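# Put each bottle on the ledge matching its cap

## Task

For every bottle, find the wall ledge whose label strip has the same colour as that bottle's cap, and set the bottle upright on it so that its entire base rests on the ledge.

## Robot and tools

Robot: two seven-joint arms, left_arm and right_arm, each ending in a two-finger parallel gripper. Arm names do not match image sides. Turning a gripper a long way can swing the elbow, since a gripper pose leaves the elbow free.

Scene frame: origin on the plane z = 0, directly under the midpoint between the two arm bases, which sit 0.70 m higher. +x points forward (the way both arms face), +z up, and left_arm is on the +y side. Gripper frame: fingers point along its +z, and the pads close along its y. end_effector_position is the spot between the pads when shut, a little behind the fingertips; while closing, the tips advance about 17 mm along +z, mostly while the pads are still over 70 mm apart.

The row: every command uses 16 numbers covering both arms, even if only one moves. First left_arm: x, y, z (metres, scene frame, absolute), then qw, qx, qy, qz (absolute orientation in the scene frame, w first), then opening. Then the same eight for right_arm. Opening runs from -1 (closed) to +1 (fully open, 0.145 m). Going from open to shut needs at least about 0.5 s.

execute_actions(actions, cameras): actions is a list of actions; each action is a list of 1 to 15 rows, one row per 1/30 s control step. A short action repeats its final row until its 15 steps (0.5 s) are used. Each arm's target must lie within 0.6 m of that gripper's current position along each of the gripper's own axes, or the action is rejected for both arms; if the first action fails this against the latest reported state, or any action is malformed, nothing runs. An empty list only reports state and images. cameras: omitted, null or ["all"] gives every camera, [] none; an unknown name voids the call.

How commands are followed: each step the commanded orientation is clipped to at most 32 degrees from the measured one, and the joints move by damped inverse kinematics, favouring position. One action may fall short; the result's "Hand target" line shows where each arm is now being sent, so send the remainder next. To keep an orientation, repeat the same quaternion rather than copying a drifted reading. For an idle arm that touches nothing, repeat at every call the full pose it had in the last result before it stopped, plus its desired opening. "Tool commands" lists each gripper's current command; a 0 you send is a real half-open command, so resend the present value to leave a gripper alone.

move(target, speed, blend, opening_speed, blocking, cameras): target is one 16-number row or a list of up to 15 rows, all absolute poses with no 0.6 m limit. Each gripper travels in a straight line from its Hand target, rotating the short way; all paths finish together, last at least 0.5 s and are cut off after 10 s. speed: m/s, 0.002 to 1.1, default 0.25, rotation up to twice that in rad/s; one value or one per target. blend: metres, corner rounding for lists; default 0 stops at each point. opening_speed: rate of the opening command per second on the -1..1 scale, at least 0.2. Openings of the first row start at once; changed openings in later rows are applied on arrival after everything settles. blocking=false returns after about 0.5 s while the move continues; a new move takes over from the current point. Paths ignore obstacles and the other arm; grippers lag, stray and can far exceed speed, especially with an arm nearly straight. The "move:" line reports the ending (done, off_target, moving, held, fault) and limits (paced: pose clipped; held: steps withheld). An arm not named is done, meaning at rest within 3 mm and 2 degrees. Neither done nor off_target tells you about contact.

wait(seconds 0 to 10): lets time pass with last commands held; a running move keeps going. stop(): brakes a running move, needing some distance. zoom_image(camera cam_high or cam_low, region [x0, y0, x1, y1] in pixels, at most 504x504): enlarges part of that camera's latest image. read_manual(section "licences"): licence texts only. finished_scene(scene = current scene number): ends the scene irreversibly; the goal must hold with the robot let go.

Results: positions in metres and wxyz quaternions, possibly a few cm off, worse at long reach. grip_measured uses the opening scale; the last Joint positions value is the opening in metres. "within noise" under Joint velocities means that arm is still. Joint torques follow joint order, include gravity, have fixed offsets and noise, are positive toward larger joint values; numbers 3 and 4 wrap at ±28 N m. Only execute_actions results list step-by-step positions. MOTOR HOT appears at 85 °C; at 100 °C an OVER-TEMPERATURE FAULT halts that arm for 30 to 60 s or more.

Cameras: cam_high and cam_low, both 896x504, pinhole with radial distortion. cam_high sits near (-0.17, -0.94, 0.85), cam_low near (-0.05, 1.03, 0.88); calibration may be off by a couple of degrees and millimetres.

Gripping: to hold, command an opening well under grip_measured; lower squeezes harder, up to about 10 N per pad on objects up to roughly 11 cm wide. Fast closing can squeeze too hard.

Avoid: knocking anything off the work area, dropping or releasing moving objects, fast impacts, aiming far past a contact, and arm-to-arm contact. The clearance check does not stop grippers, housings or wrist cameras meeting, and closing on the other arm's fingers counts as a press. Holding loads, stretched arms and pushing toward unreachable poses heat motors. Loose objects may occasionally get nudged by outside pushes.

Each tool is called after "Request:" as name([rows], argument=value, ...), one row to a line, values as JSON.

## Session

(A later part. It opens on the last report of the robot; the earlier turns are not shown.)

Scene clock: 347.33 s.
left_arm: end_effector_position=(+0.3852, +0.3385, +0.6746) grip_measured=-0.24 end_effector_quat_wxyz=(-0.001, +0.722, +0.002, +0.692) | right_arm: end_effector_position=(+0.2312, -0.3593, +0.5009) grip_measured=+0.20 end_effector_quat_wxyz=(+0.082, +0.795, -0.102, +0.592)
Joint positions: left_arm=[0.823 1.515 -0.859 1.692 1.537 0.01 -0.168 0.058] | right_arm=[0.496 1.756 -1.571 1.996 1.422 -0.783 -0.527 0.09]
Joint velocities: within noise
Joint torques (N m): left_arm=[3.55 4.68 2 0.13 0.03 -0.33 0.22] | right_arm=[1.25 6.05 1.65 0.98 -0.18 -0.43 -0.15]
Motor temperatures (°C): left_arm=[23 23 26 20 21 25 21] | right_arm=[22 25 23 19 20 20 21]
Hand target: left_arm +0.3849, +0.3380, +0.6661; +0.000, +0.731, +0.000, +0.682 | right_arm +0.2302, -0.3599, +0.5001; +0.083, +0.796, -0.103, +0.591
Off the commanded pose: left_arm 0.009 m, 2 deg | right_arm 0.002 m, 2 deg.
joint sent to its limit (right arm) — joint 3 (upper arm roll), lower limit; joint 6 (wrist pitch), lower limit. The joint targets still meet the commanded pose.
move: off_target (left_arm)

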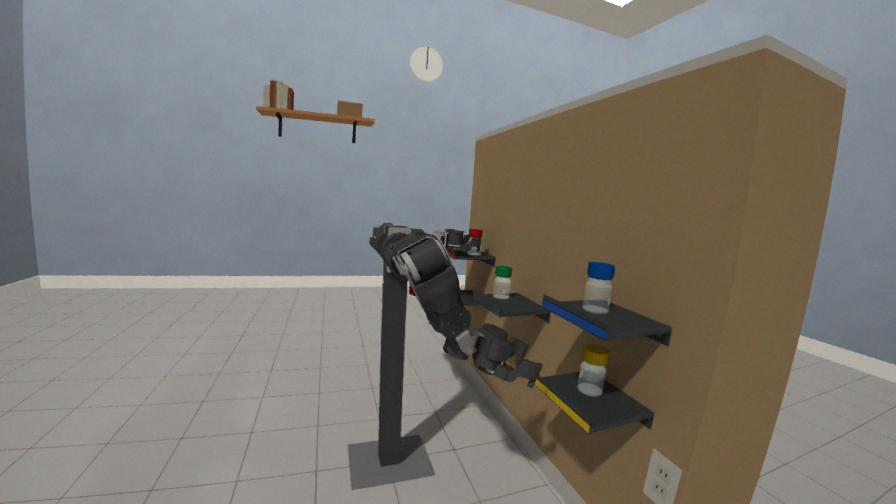

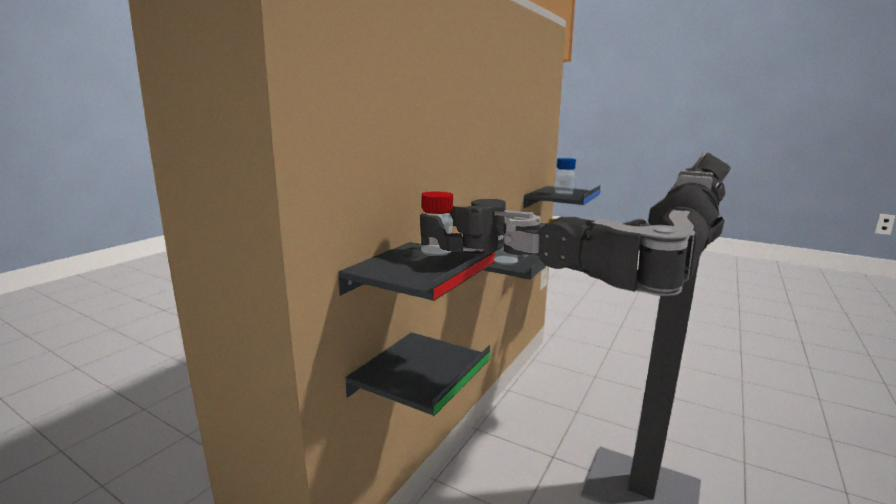

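Request:
move([
  [0.385,0.338,0.672,0,0.7313,0,0.6820,-0.6,0.23,-0.36,0.50,0.0794,0.7865,-0.1035,0.6036,0.2],
  [0.385,0.338,0.674,0,0.7313,0,0.6820,0.3,0.23,-0.36,0.50,0.0794,0.7865,-0.1035,0.6036,0.2],
  [0.26,0.335,0.69,0,0.7933,0,0.6088,0.3,0.23,-0.36,0.50,0.0794,0.7865,-0.1035,0.6036,0.2],
  [0.25,0.17,0.62,0,0.7933,0,0.6088,0.3,0.23,-0.36,0.50,0.0794,0.7865,-0.1035,0.6036,0.2],
  [0.32,0.05,0.585,0,0.7933,0,0.6088,0.4,0.23,-0.36,0.50,0.0794,0.7865,-0.1035,0.6036,0.2],
], speed=[0.03,0.03,0.1,0.2,0.15], opening_speed=0.7, blend=[0,0,0.01,0.02,0])

Request:
zoom_image(camera="cam_high", region=[440, 200, 560, 320])

Request:
zoom_image(camera="cam_low", region=[400, 180, 580, 300])

Scene clock: 373.87 s.
left_arm: end_effector_position=(+0.3197, +0.0491, +0.5864) grip_measured=+0.40 end_effector_quat_wxyz=(+0.003, +0.792, -0.002, +0.610) | right_arm: end_effector_position=(+0.2312, -0.3593, +0.5009) grip_measured=+0.20 end_effector_quat_wxyz=(+0.082, +0.795, -0.102, +0.592)
Joint positions: left_arm=[0.913 0.507 -1.317 2.168 1.305 0.232 -1.577 0.105] | right_arm=[0.496 1.756 -1.571 1.996 1.422 -0.783 -0.527 0.09]
Joint velocities: within noise
Joint torques (N m): left_arm=[5.63 -0.3 2.76 1.96 -0.44 0.02 0.01] | right_arm=[1.25 6.11 1.65 0.98 -0.18 -0.42 -0.12]
Motor temperatures (°C): left_arm=[23 23 25 20 21 25 21] | right_arm=[21 25 22 19 20 20 21]
Hand target: left_arm +0.3200, +0.0500, +0.5850; +0.000, +0.793, +0.000, +0.609 | right_arm +0.2302, -0.3599, +0.5001; +0.083, +0.796, -0.103, +0.591
Off the commanded pose: left_arm 0.002 m, 0 deg | right_arm 0.002 m, 2 deg.
joint sent to its limit (left arm) — joint 7 (wrist yaw), lower limit. The joint targets still meet the commanded pose.
joint sent to its limit (right arm) — joint 3 (upper arm roll), lower limit; joint 6 (wrist pitch), lower limit. The joint targets still meet the commanded pose.
move: done

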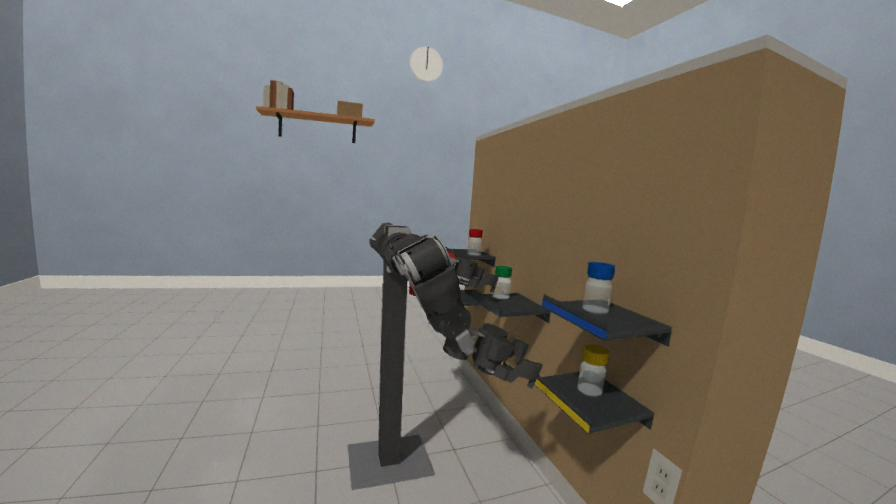

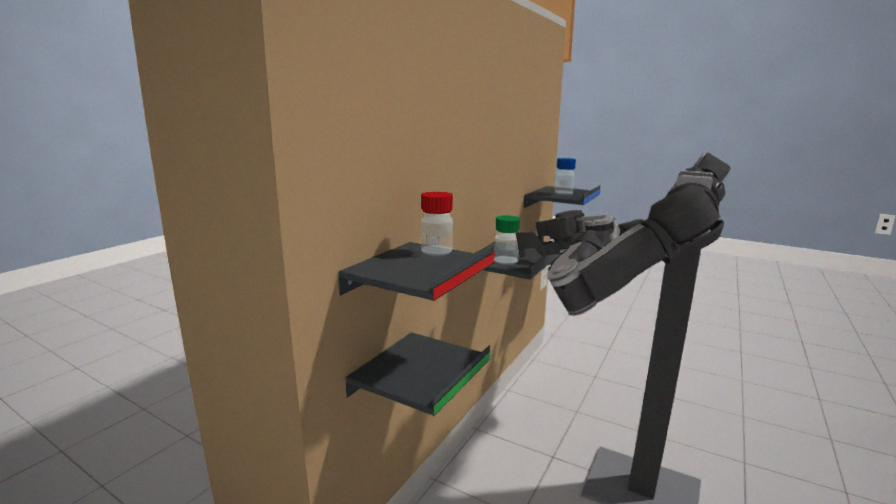

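Scaled by 4.200 from the camera's 896x504 image, which has a finer 1280x720 frame.

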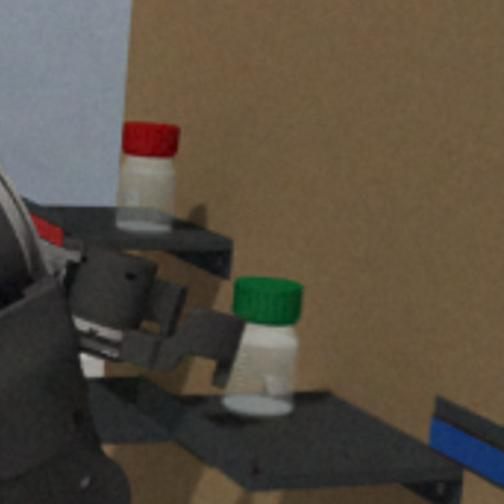

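Scaled by 2.800 from the camera's 896x504 image, which has a finer 1280x720 frame.

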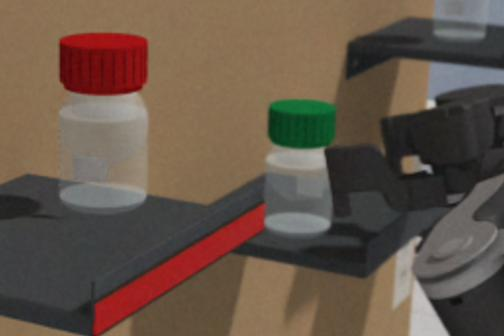

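Request:
move(target=[0.383,0.049,0.576,0,0.7933,0,0.6088,0.4,0.23,-0.36,0.50,0.0794,0.7865,-0.1035,0.6036,0.2], speed=0.1)

Request:
zoom_image(camera="cam_high", region=[440, 200, 560, 320])

Request:
zoom_image(camera="cam_low", region=[460, 190, 600, 300])

Scene clock: 382.80 s.
left_arm: end_effector_position=(+0.3828, +0.0499, +0.5759) grip_measured=+0.40 end_effector_quat_wxyz=(-0.003, +0.793, +0.000, +0.609) | right_arm: end_effector_position=(+0.2312, -0.3593, +0.5009) grip_measured=+0.20 end_effector_quat_wxyz=(+0.082, +0.795, -0.102, +0.592)
Joint positions: left_arm=[0.992 0.475 -1.289 1.861 1.332 0.206 -1.326 0.105] | right_arm=[0.496 1.756 -1.571 1.996 1.422 -0.783 -0.527 0.09]
Joint velocities: within noise
Joint torques (N m): left_arm=[8.29 -0.28 3.11 2.45 -0.32 -0.3 0.22] | right_arm=[1.31 5.89 1.7 0.95 -0.16 -0.42 -0.15]
Motor temperatures (°C): left_arm=[24 23 25 21 22 25 21] | right_arm=[21 25 22 19 20 20 21]
Hand target: left_arm +0.3829, +0.0490, +0.5760; +0.000, +0.793, +0.000, +0.609 | right_arm +0.2302, -0.3599, +0.5001; +0.083, +0.796, -0.103, +0.591
Off the commanded pose: left_arm 0.001 m, 0 deg | right_arm 0.002 m, 2 deg.
joint sent to its limit (right arm) — joint 3 (upper arm roll), lower limit; joint 6 (wrist pitch), lower limit. The joint targets still meet the commanded pose.
move: done

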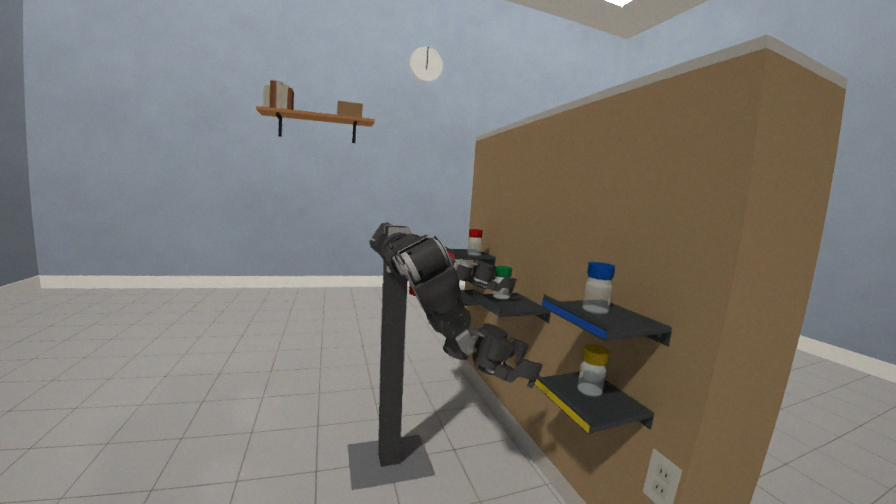

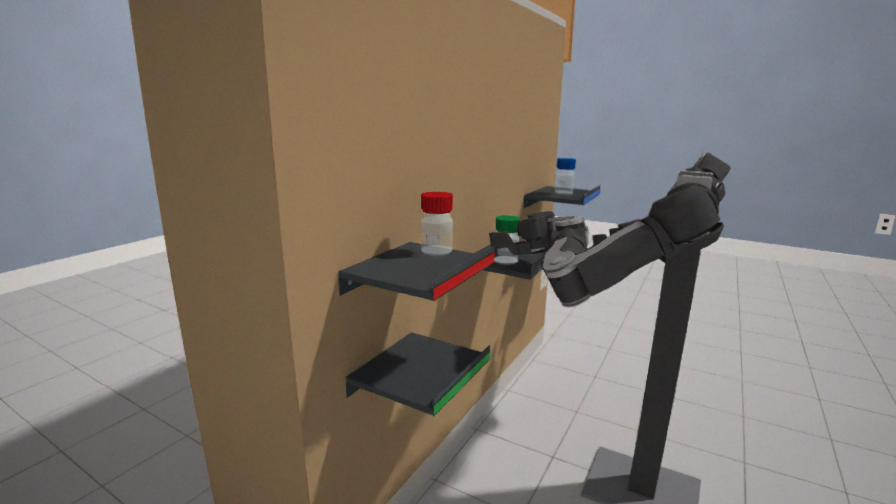

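Scaled by 4.200 from the camera's 896x504 image, which has a finer 1280x720 frame.

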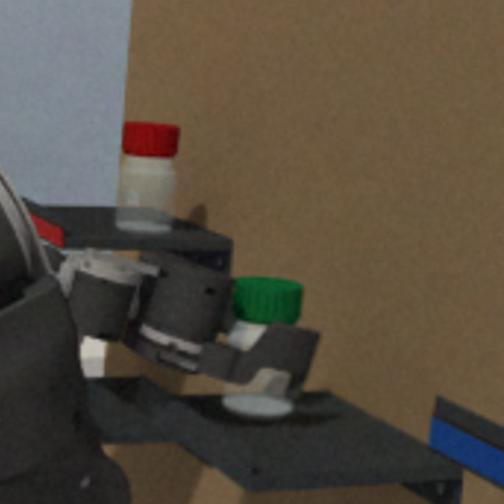

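Scaled by 3.600 from the camera's 896x504 image, which has a finer 1280x720 frame.

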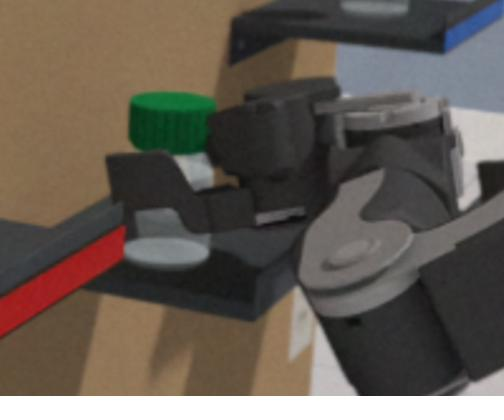

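Request:
move([
  [0.379,0.049,0.576,0,0.7933,0,0.6088,0.4,0.23,-0.36,0.50,0.0794,0.7865,-0.1035,0.6036,0.2],
  [0.379,0.049,0.576,0,0.7933,0,0.6088,-0.6,0.23,-0.36,0.50,0.0794,0.7865,-0.1035,0.6036,0.2],
], speed=0.08, opening_speed=0.9)

Request:
zoom_image(camera="cam_low", region=[460, 190, 600, 300])

Scene clock: 395.53 s.
left_arm: end_effector_position=(+0.3801, +0.0487, +0.5781) grip_measured=-0.24 end_effector_quat_wxyz=(+0.000, +0.792, -0.001, +0.611) | right_arm: end_effector_position=(+0.2312, -0.3593, +0.5009) grip_measured=+0.20 end_effector_quat_wxyz=(+0.082, +0.795, -0.102, +0.592)
Joint positions: left_arm=[0.992 0.477 -1.289 1.877 1.332 0.205 -1.333 0.057] | right_arm=[0.496 1.756 -1.571 1.996 1.422 -0.783 -0.527 0.09]
Joint velocities: within noise
Joint torques (N m): left_arm=[7.03 0.22 2.52 3.11 -0.38 -0.29 0.01] | right_arm=[1.2 6.08 1.54 0.91 -0.2 -0.42 -0.16]
Motor temperatures (°C): left_arm=[25 22 25 21 22 24 21] | right_arm=[21 25 22 19 20 20 21]
Hand target: left_arm +0.3790, +0.0490, +0.5759; +0.000, +0.793, +0.000, +0.609 | right_arm +0.2302, -0.3599, +0.5001; +0.083, +0.796, -0.103, +0.591
Off the commanded pose: left_arm 0.002 m, 0 deg | right_arm 0.002 m, 2 deg.
joint sent to its limit (right arm) — joint 3 (upper arm roll), lower limit; joint 6 (wrist pitch), lower limit. The joint targets still meet the commanded pose.
move: done

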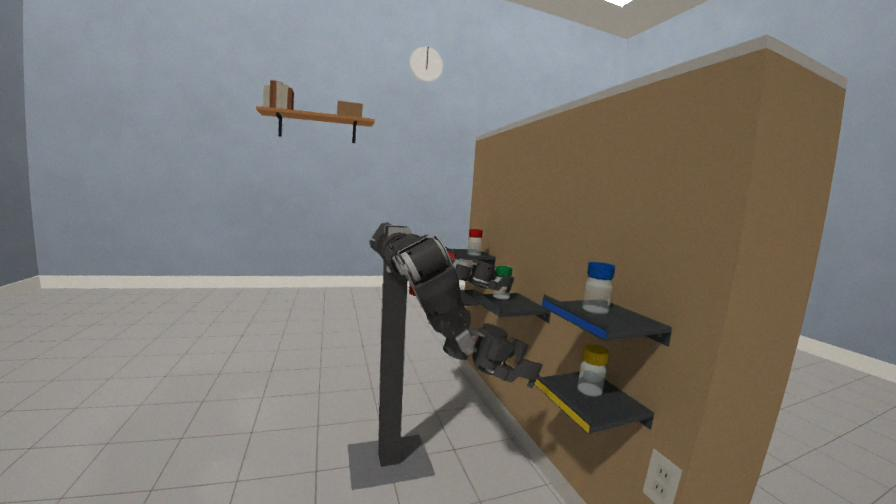

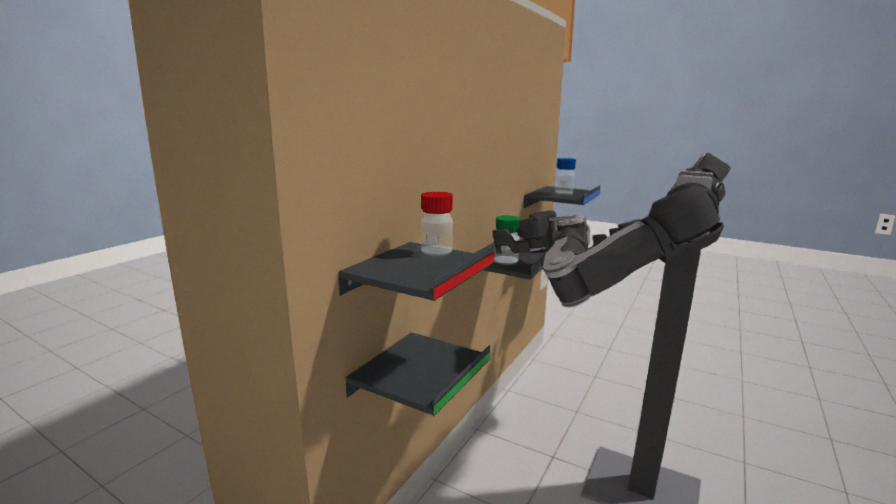

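Scaled by 3.600 from the camera's 896x504 image, which has a finer 1280x720 frame.

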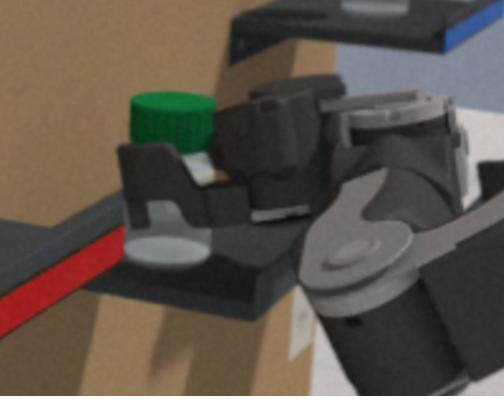

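Request:
move([
  [0.379,0.049,0.618,0,0.7933,0,0.6088,-0.6,0.23,-0.36,0.50,0.083,0.796,-0.103,0.591,0.2],
  [0.27,0.07,0.618,0,0.7933,0,0.6088,-0.6,0.23,-0.36,0.50,0.083,0.796,-0.103,0.591,0.2],
  [0.25,0.22,0.56,0,0.7933,0,0.6088,-0.6,0.23,-0.36,0.50,0.083,0.796,-0.103,0.591,0.2],
  [0.25,0.34,0.524,0,0.7933,0,0.6088,-0.6,0.23,-0.36,0.50,0.083,0.796,-0.103,0.591,0.2],
  [0.383,0.342,0.523,0,0.7933,0,0.6088,-0.6,0.23,-0.36,0.50,0.083,0.796,-0.103,0.591,0.2],
], speed=[0.06,0.12,0.2,0.2,0.12], blend=[0.01,0.015,0.02,0.01,0])

Request:
zoom_image(camera="cam_low", region=[390, 270, 520, 390])

Request:
zoom_image(camera="cam_high", region=[430, 240, 520, 320])

Scene clock: 410.17 s.
left_arm: end_effector_position=(+0.3827, +0.3422, +0.5220) grip_measured=-0.24 end_effector_quat_wxyz=(-0.001, +0.795, +0.002, +0.607) | right_arm: end_effector_position=(+0.2312, -0.3593, +0.5009) grip_measured=+0.20 end_effector_quat_wxyz=(+0.082, +0.795, -0.102, +0.592)
Joint positions: left_arm=[0.528 1.316 -0.931 1.481 1.405 -0.133 -0.119 0.057] | right_arm=[0.496 1.756 -1.571 1.996 1.422 -0.783 -0.527 0.09]
Joint velocities: within noise
Joint torques (N m): left_arm=[6.03 6.32 3.32 1.06 0.01 -0.79 0.25] | right_arm=[1.09 6.26 1.65 1.02 -0.13 -0.44 -0.06]
Motor temperatures (°C): left_arm=[25 22 25 21 22 25 21] | right_arm=[21 25 22 19 20 20 21]
Hand target: left_arm +0.3830, +0.3420, +0.5230; +0.000, +0.793, +0.000, +0.609 | right_arm +0.2300, -0.3599, +0.5000; +0.083, +0.796, -0.103, +0.590
Off the commanded pose: left_arm 0.001 m, 0 deg | right_arm 0.002 m, 0 deg.
joint sent to its limit (right arm) — joint 3 (upper arm roll), lower limit; joint 6 (wrist pitch), lower limit. The joint targets still meet the commanded pose.
move: done

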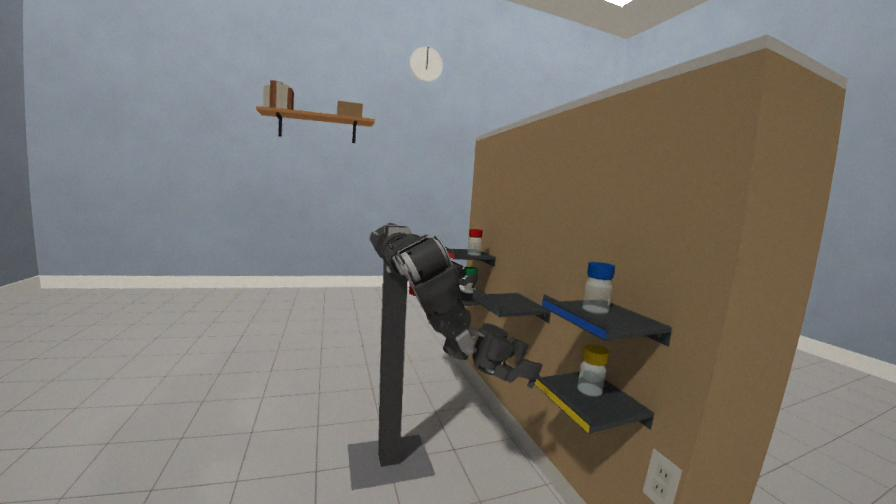

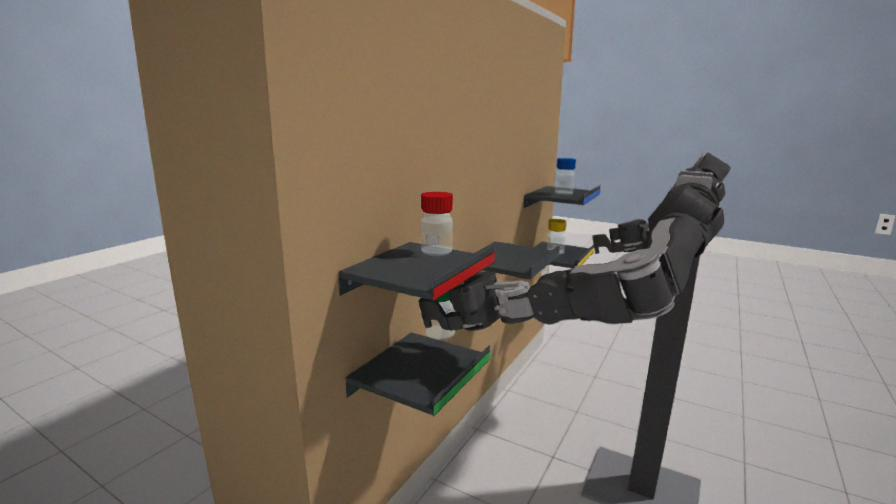

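Scaled by 3.877 from the camera's 896x504 image, which has a finer 1280x720 frame.

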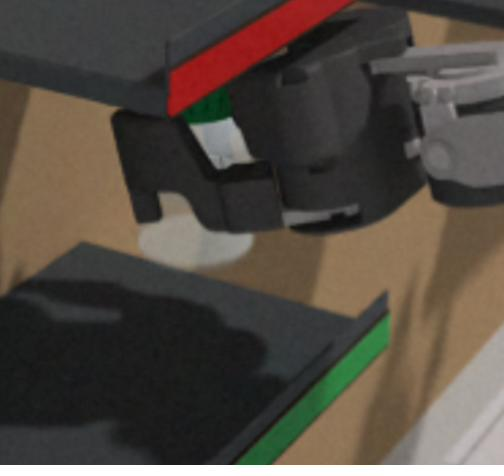

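Scaled by 5.600 from the camera's 896x504 image, which has a finer 1280x720 frame.

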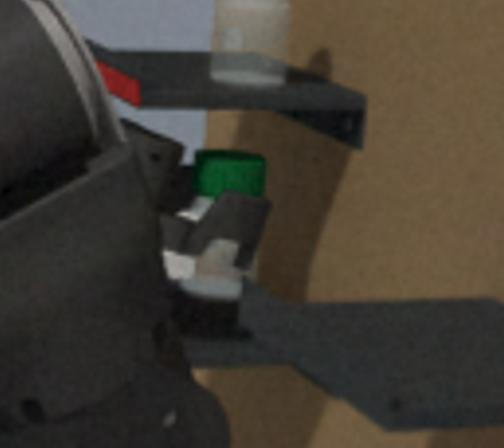

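Request:
move([
  [0.383,0.342,0.495,0,0.7661,0,0.6428,-0.6,0.23,-0.36,0.50,0.083,0.796,-0.103,0.591,0.2],
  [0.383,0.342,0.470,0,0.7661,0,0.6428,-0.6,0.23,-0.36,0.50,0.083,0.796,-0.103,0.591,0.2],
], speed=[0.06,0.02])

Request:
zoom_image(camera="cam_low", region=[390, 270, 520, 390])

Request:
zoom_image(camera="cam_high", region=[430, 240, 520, 320])

Scene clock: 427.83 s.
left_arm: end_effector_position=(+0.3868, +0.3451, +0.4870) grip_measured=-0.24 end_effector_quat_wxyz=(-0.003, +0.746, +0.001, +0.666) | right_arm: end_effector_position=(+0.2312, -0.3593, +0.5009) grip_measured=+0.20 end_effector_quat_wxyz=(+0.082, +0.795, -0.102, +0.592)
Joint positions: left_arm=[0.454 1.15 -0.961 1.268 1.31 -0.424 -0.059 0.057] | right_arm=[0.496 1.756 -1.571 1.996 1.422 -0.783 -0.527 0.09]
Joint velocities: within noise
Joint torques (N m): left_arm=[3.63 4.34 0.29 0.53 0.18 0.51 0.13] | right_arm=[1.17 6.29 1.58 1.06 -0.12 -0.39 -0.11]
Motor temperatures (°C): left_arm=[25 24 26 21 21 25 21] | right_arm=[21 25 22 19 20 20 21]
Hand target: left_arm +0.3823, +0.3420, +0.4703; +0.000, +0.766, +0.000, +0.643 | right_arm +0.2300, -0.3599, +0.5000; +0.083, +0.796, -0.103, +0.590
Off the commanded pose: left_arm 0.018 m, 4 deg | right_arm 0.002 m, 0 deg.
joint sent to its limit (right arm) — joint 3 (upper arm roll), lower limit; joint 6 (wrist pitch), lower limit. The joint targets still meet the commanded pose.
move: off_target (left_arm)

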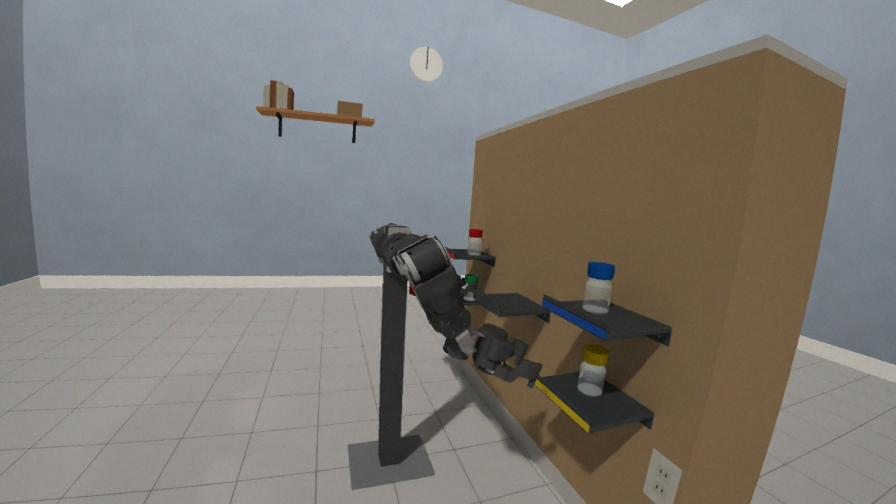

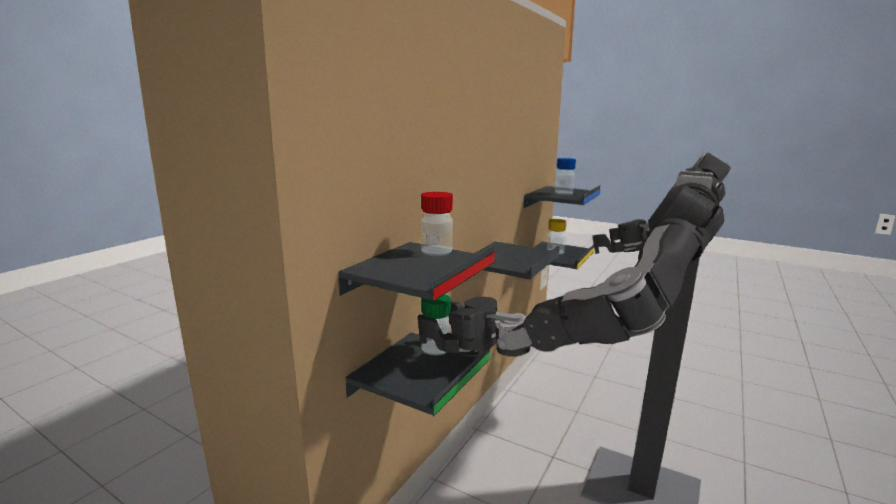

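Scaled by 3.877 from the camera's 896x504 image, which has a finer 1280x720 frame.

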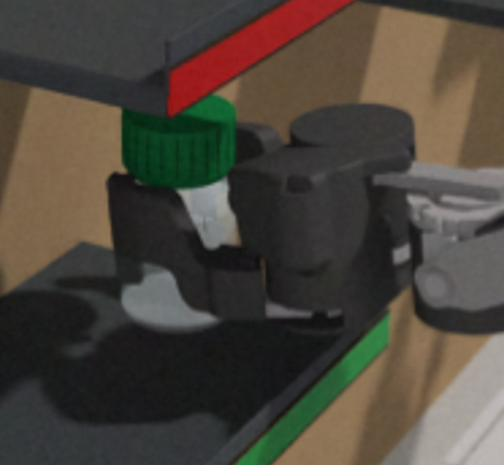

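Scaled by 5.600 from the camera's 896x504 image, which has a finer 1280x720 frame.

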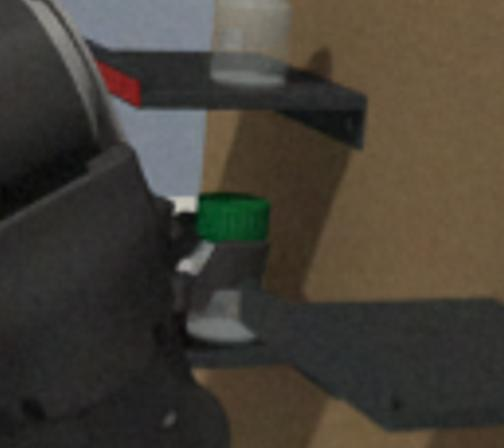

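Request:
move(target=[0.386,0.345,0.484,0,0.7461,0,0.6658,-0.6,0.23,-0.36,0.50,0.083,0.796,-0.103,0.591,0.2], speed=0.03)

Request:
zoom_image(camera="cam_low", region=[400, 280, 500, 380])

Scene clock: 437.93 s.
left_arm: end_effector_position=(+0.3869, +0.3456, +0.4885) grip_measured=-0.24 end_effector_quat_wxyz=(-0.001, +0.741, +0.000, +0.671) | right_arm: end_effector_position=(+0.2312, -0.3593, +0.5009) grip_measured=+0.20 end_effector_quat_wxyz=(+0.082, +0.795, -0.102, +0.592)
Joint positions: left_arm=[0.457 1.151 -0.967 1.261 1.315 -0.442 -0.049 0.057] | right_arm=[0.496 1.756 -1.571 1.996 1.422 -0.783 -0.527 0.09]
Joint velocities: within noise
Joint torques (N m): left_arm=[5.47 5.45 2.13 0.69 0.18 -0.44 0.16] | right_arm=[1.12 6.11 1.62 1.06 -0.13 -0.42 -0.07]
Motor temperatures (°C): left_arm=[24 24 25 21 21 25 21] | right_arm=[21 25 22 19 20 20 21]
Hand target: left_arm +0.3859, +0.3450, +0.4840; +0.000, +0.746, +0.000, +0.666 | right_arm +0.2300, -0.3599, +0.5000; +0.083, +0.796, -0.103, +0.590
Off the commanded pose: left_arm 0.005 m, 1 deg | right_arm 0.002 m, 0 deg.
joint sent to its limit (right arm) — joint 3 (upper arm roll), lower limit; joint 6 (wrist pitch), lower limit. The joint targets still meet the commanded pose.
move: off_target (left_arm)

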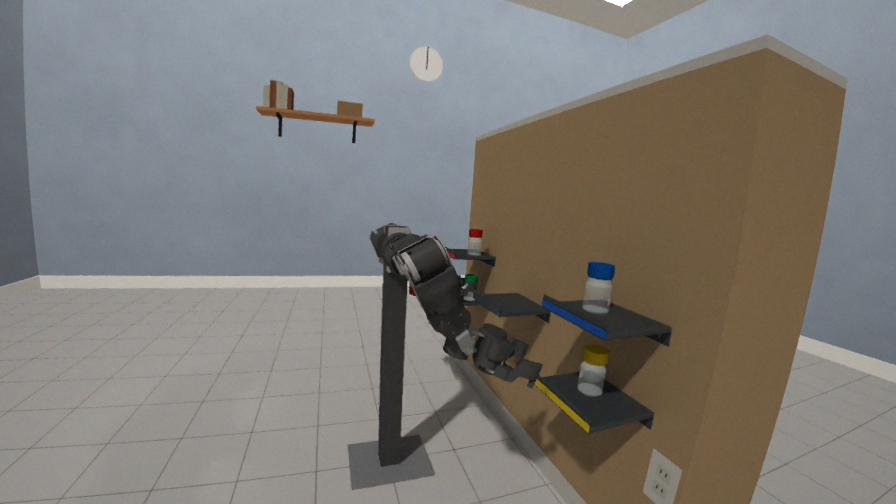

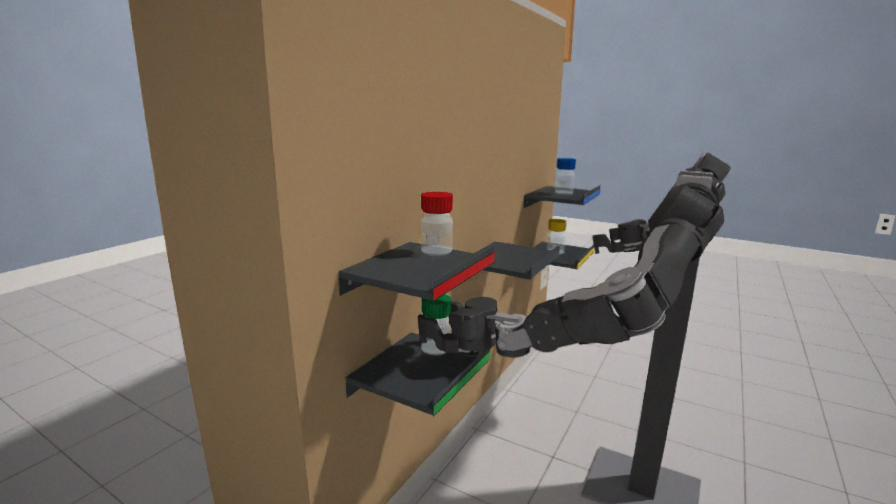

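Scaled by 5.040 from the camera's 896x504 image, which has a finer 1280x720 frame.

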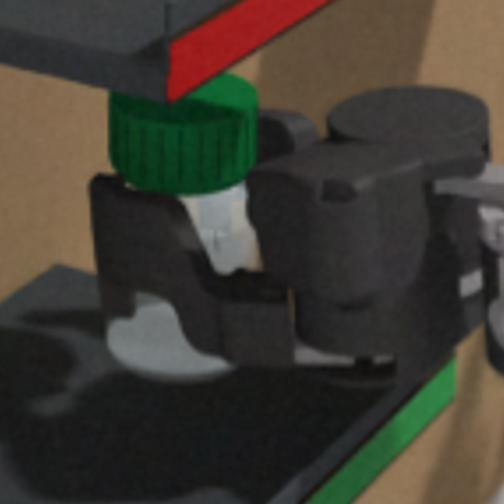

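Request:
move([
  [0.386,0.345,0.488,0,0.7461,0,0.6658,0.35,0.23,-0.36,0.50,0.083,0.796,-0.103,0.591,0.2],
  [0.386,0.345,0.497,0,0.7661,0,0.6428,0.35,0.23,-0.36,0.50,0.083,0.796,-0.103,0.591,0.2],
  [0.26,0.34,0.505,0,0.7661,0,0.6428,0.35,0.23,-0.36,0.50,0.083,0.796,-0.103,0.591,0.2],
], speed=[0.03,0.03,0.12], opening_speed=0.7)

Request:
zoom_image(camera="cam_low", region=[330, 170, 510, 410])

Request:
zoom_image(camera="cam_high", region=[430, 220, 640, 420])

Scene clock: 454.30 s.
left_arm: end_effector_position=(+0.2604, +0.3407, +0.5066) grip_measured=+0.35 end_effector_quat_wxyz=(-0.004, +0.775, +0.000, +0.632) | right_arm: end_effector_position=(+0.2312, -0.3593, +0.5009) grip_measured=+0.20 end_effector_quat_wxyz=(+0.082, +0.795, -0.102, +0.592)
Joint positions: left_arm=[0.561 1.693 -1.563 1.842 1.414 -0.788 -0.222 0.101] | right_arm=[0.496 1.756 -1.571 1.996 1.422 -0.783 -0.527 0.09]
Joint velocities: within noise
Joint torques (N m): left_arm=[2.81 5.37 1.22 0.61 -0.01 -0.63 0.13] | right_arm=[1.04 6.11 1.63 0.99 -0.12 -0.42 -0.11]
Motor temperatures (°C): left_arm=[24 24 25 21 21 25 21] | right_arm=[21 25 22 19 20 20 21]
Hand target: left_arm +0.2602, +0.3400, +0.5052; -0.002, +0.776, -0.001, +0.631 | right_arm +0.2300, -0.3599, +0.5000; +0.083, +0.796, -0.103, +0.590
Off the commanded pose: left_arm 0.002 m, 2 deg | right_arm 0.002 m, 0 deg.
joint read past its limit (left arm) — joint 6 (wrist pitch), lower limit.
joint sent to its limit (left arm) — joint 3 (upper arm roll), lower limit; joint 6 (wrist pitch), lower limit. The joint targets still meet the commanded pose.
joint sent to its limit (right arm) — joint 3 (upper arm roll), lower limit; joint 6 (wrist pitch), lower limit. The joint targets still meet the commanded pose.
move: done

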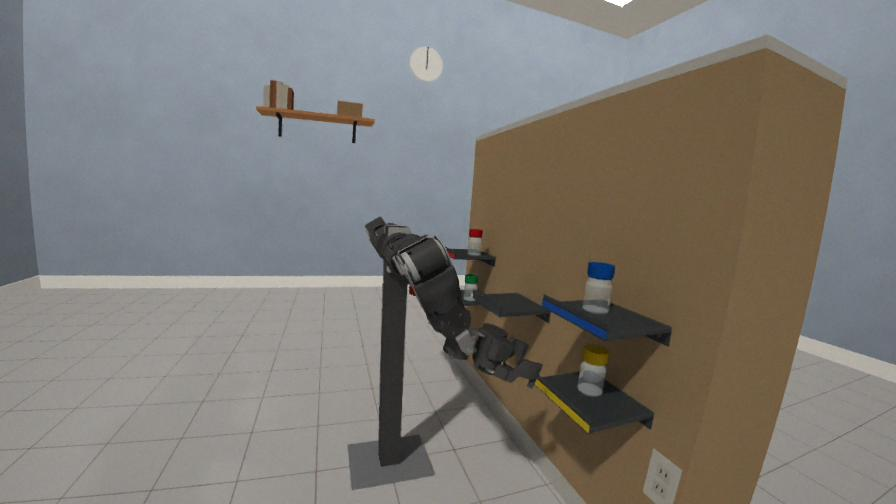

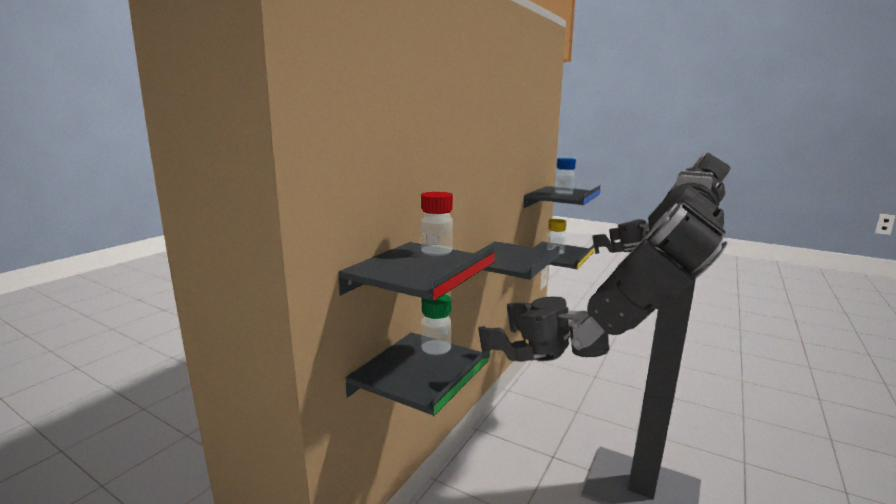

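Scaled by 2.100 from the camera's 896x504 image, which has a finer 1280x720 frame.

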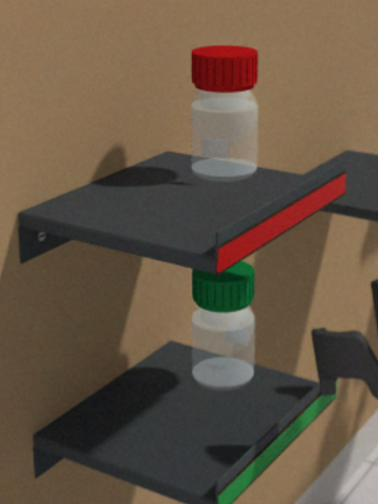

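Scaled by 2.400 from the camera's 896x504 image, which has a finer 1280x720 frame.

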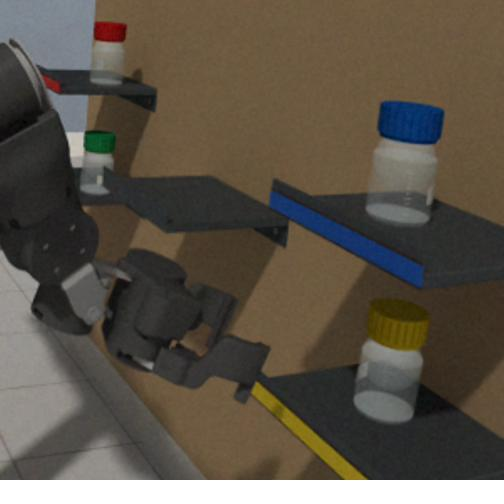

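Request:
finished_scene(scene=2)

The scene is finished: the task was done.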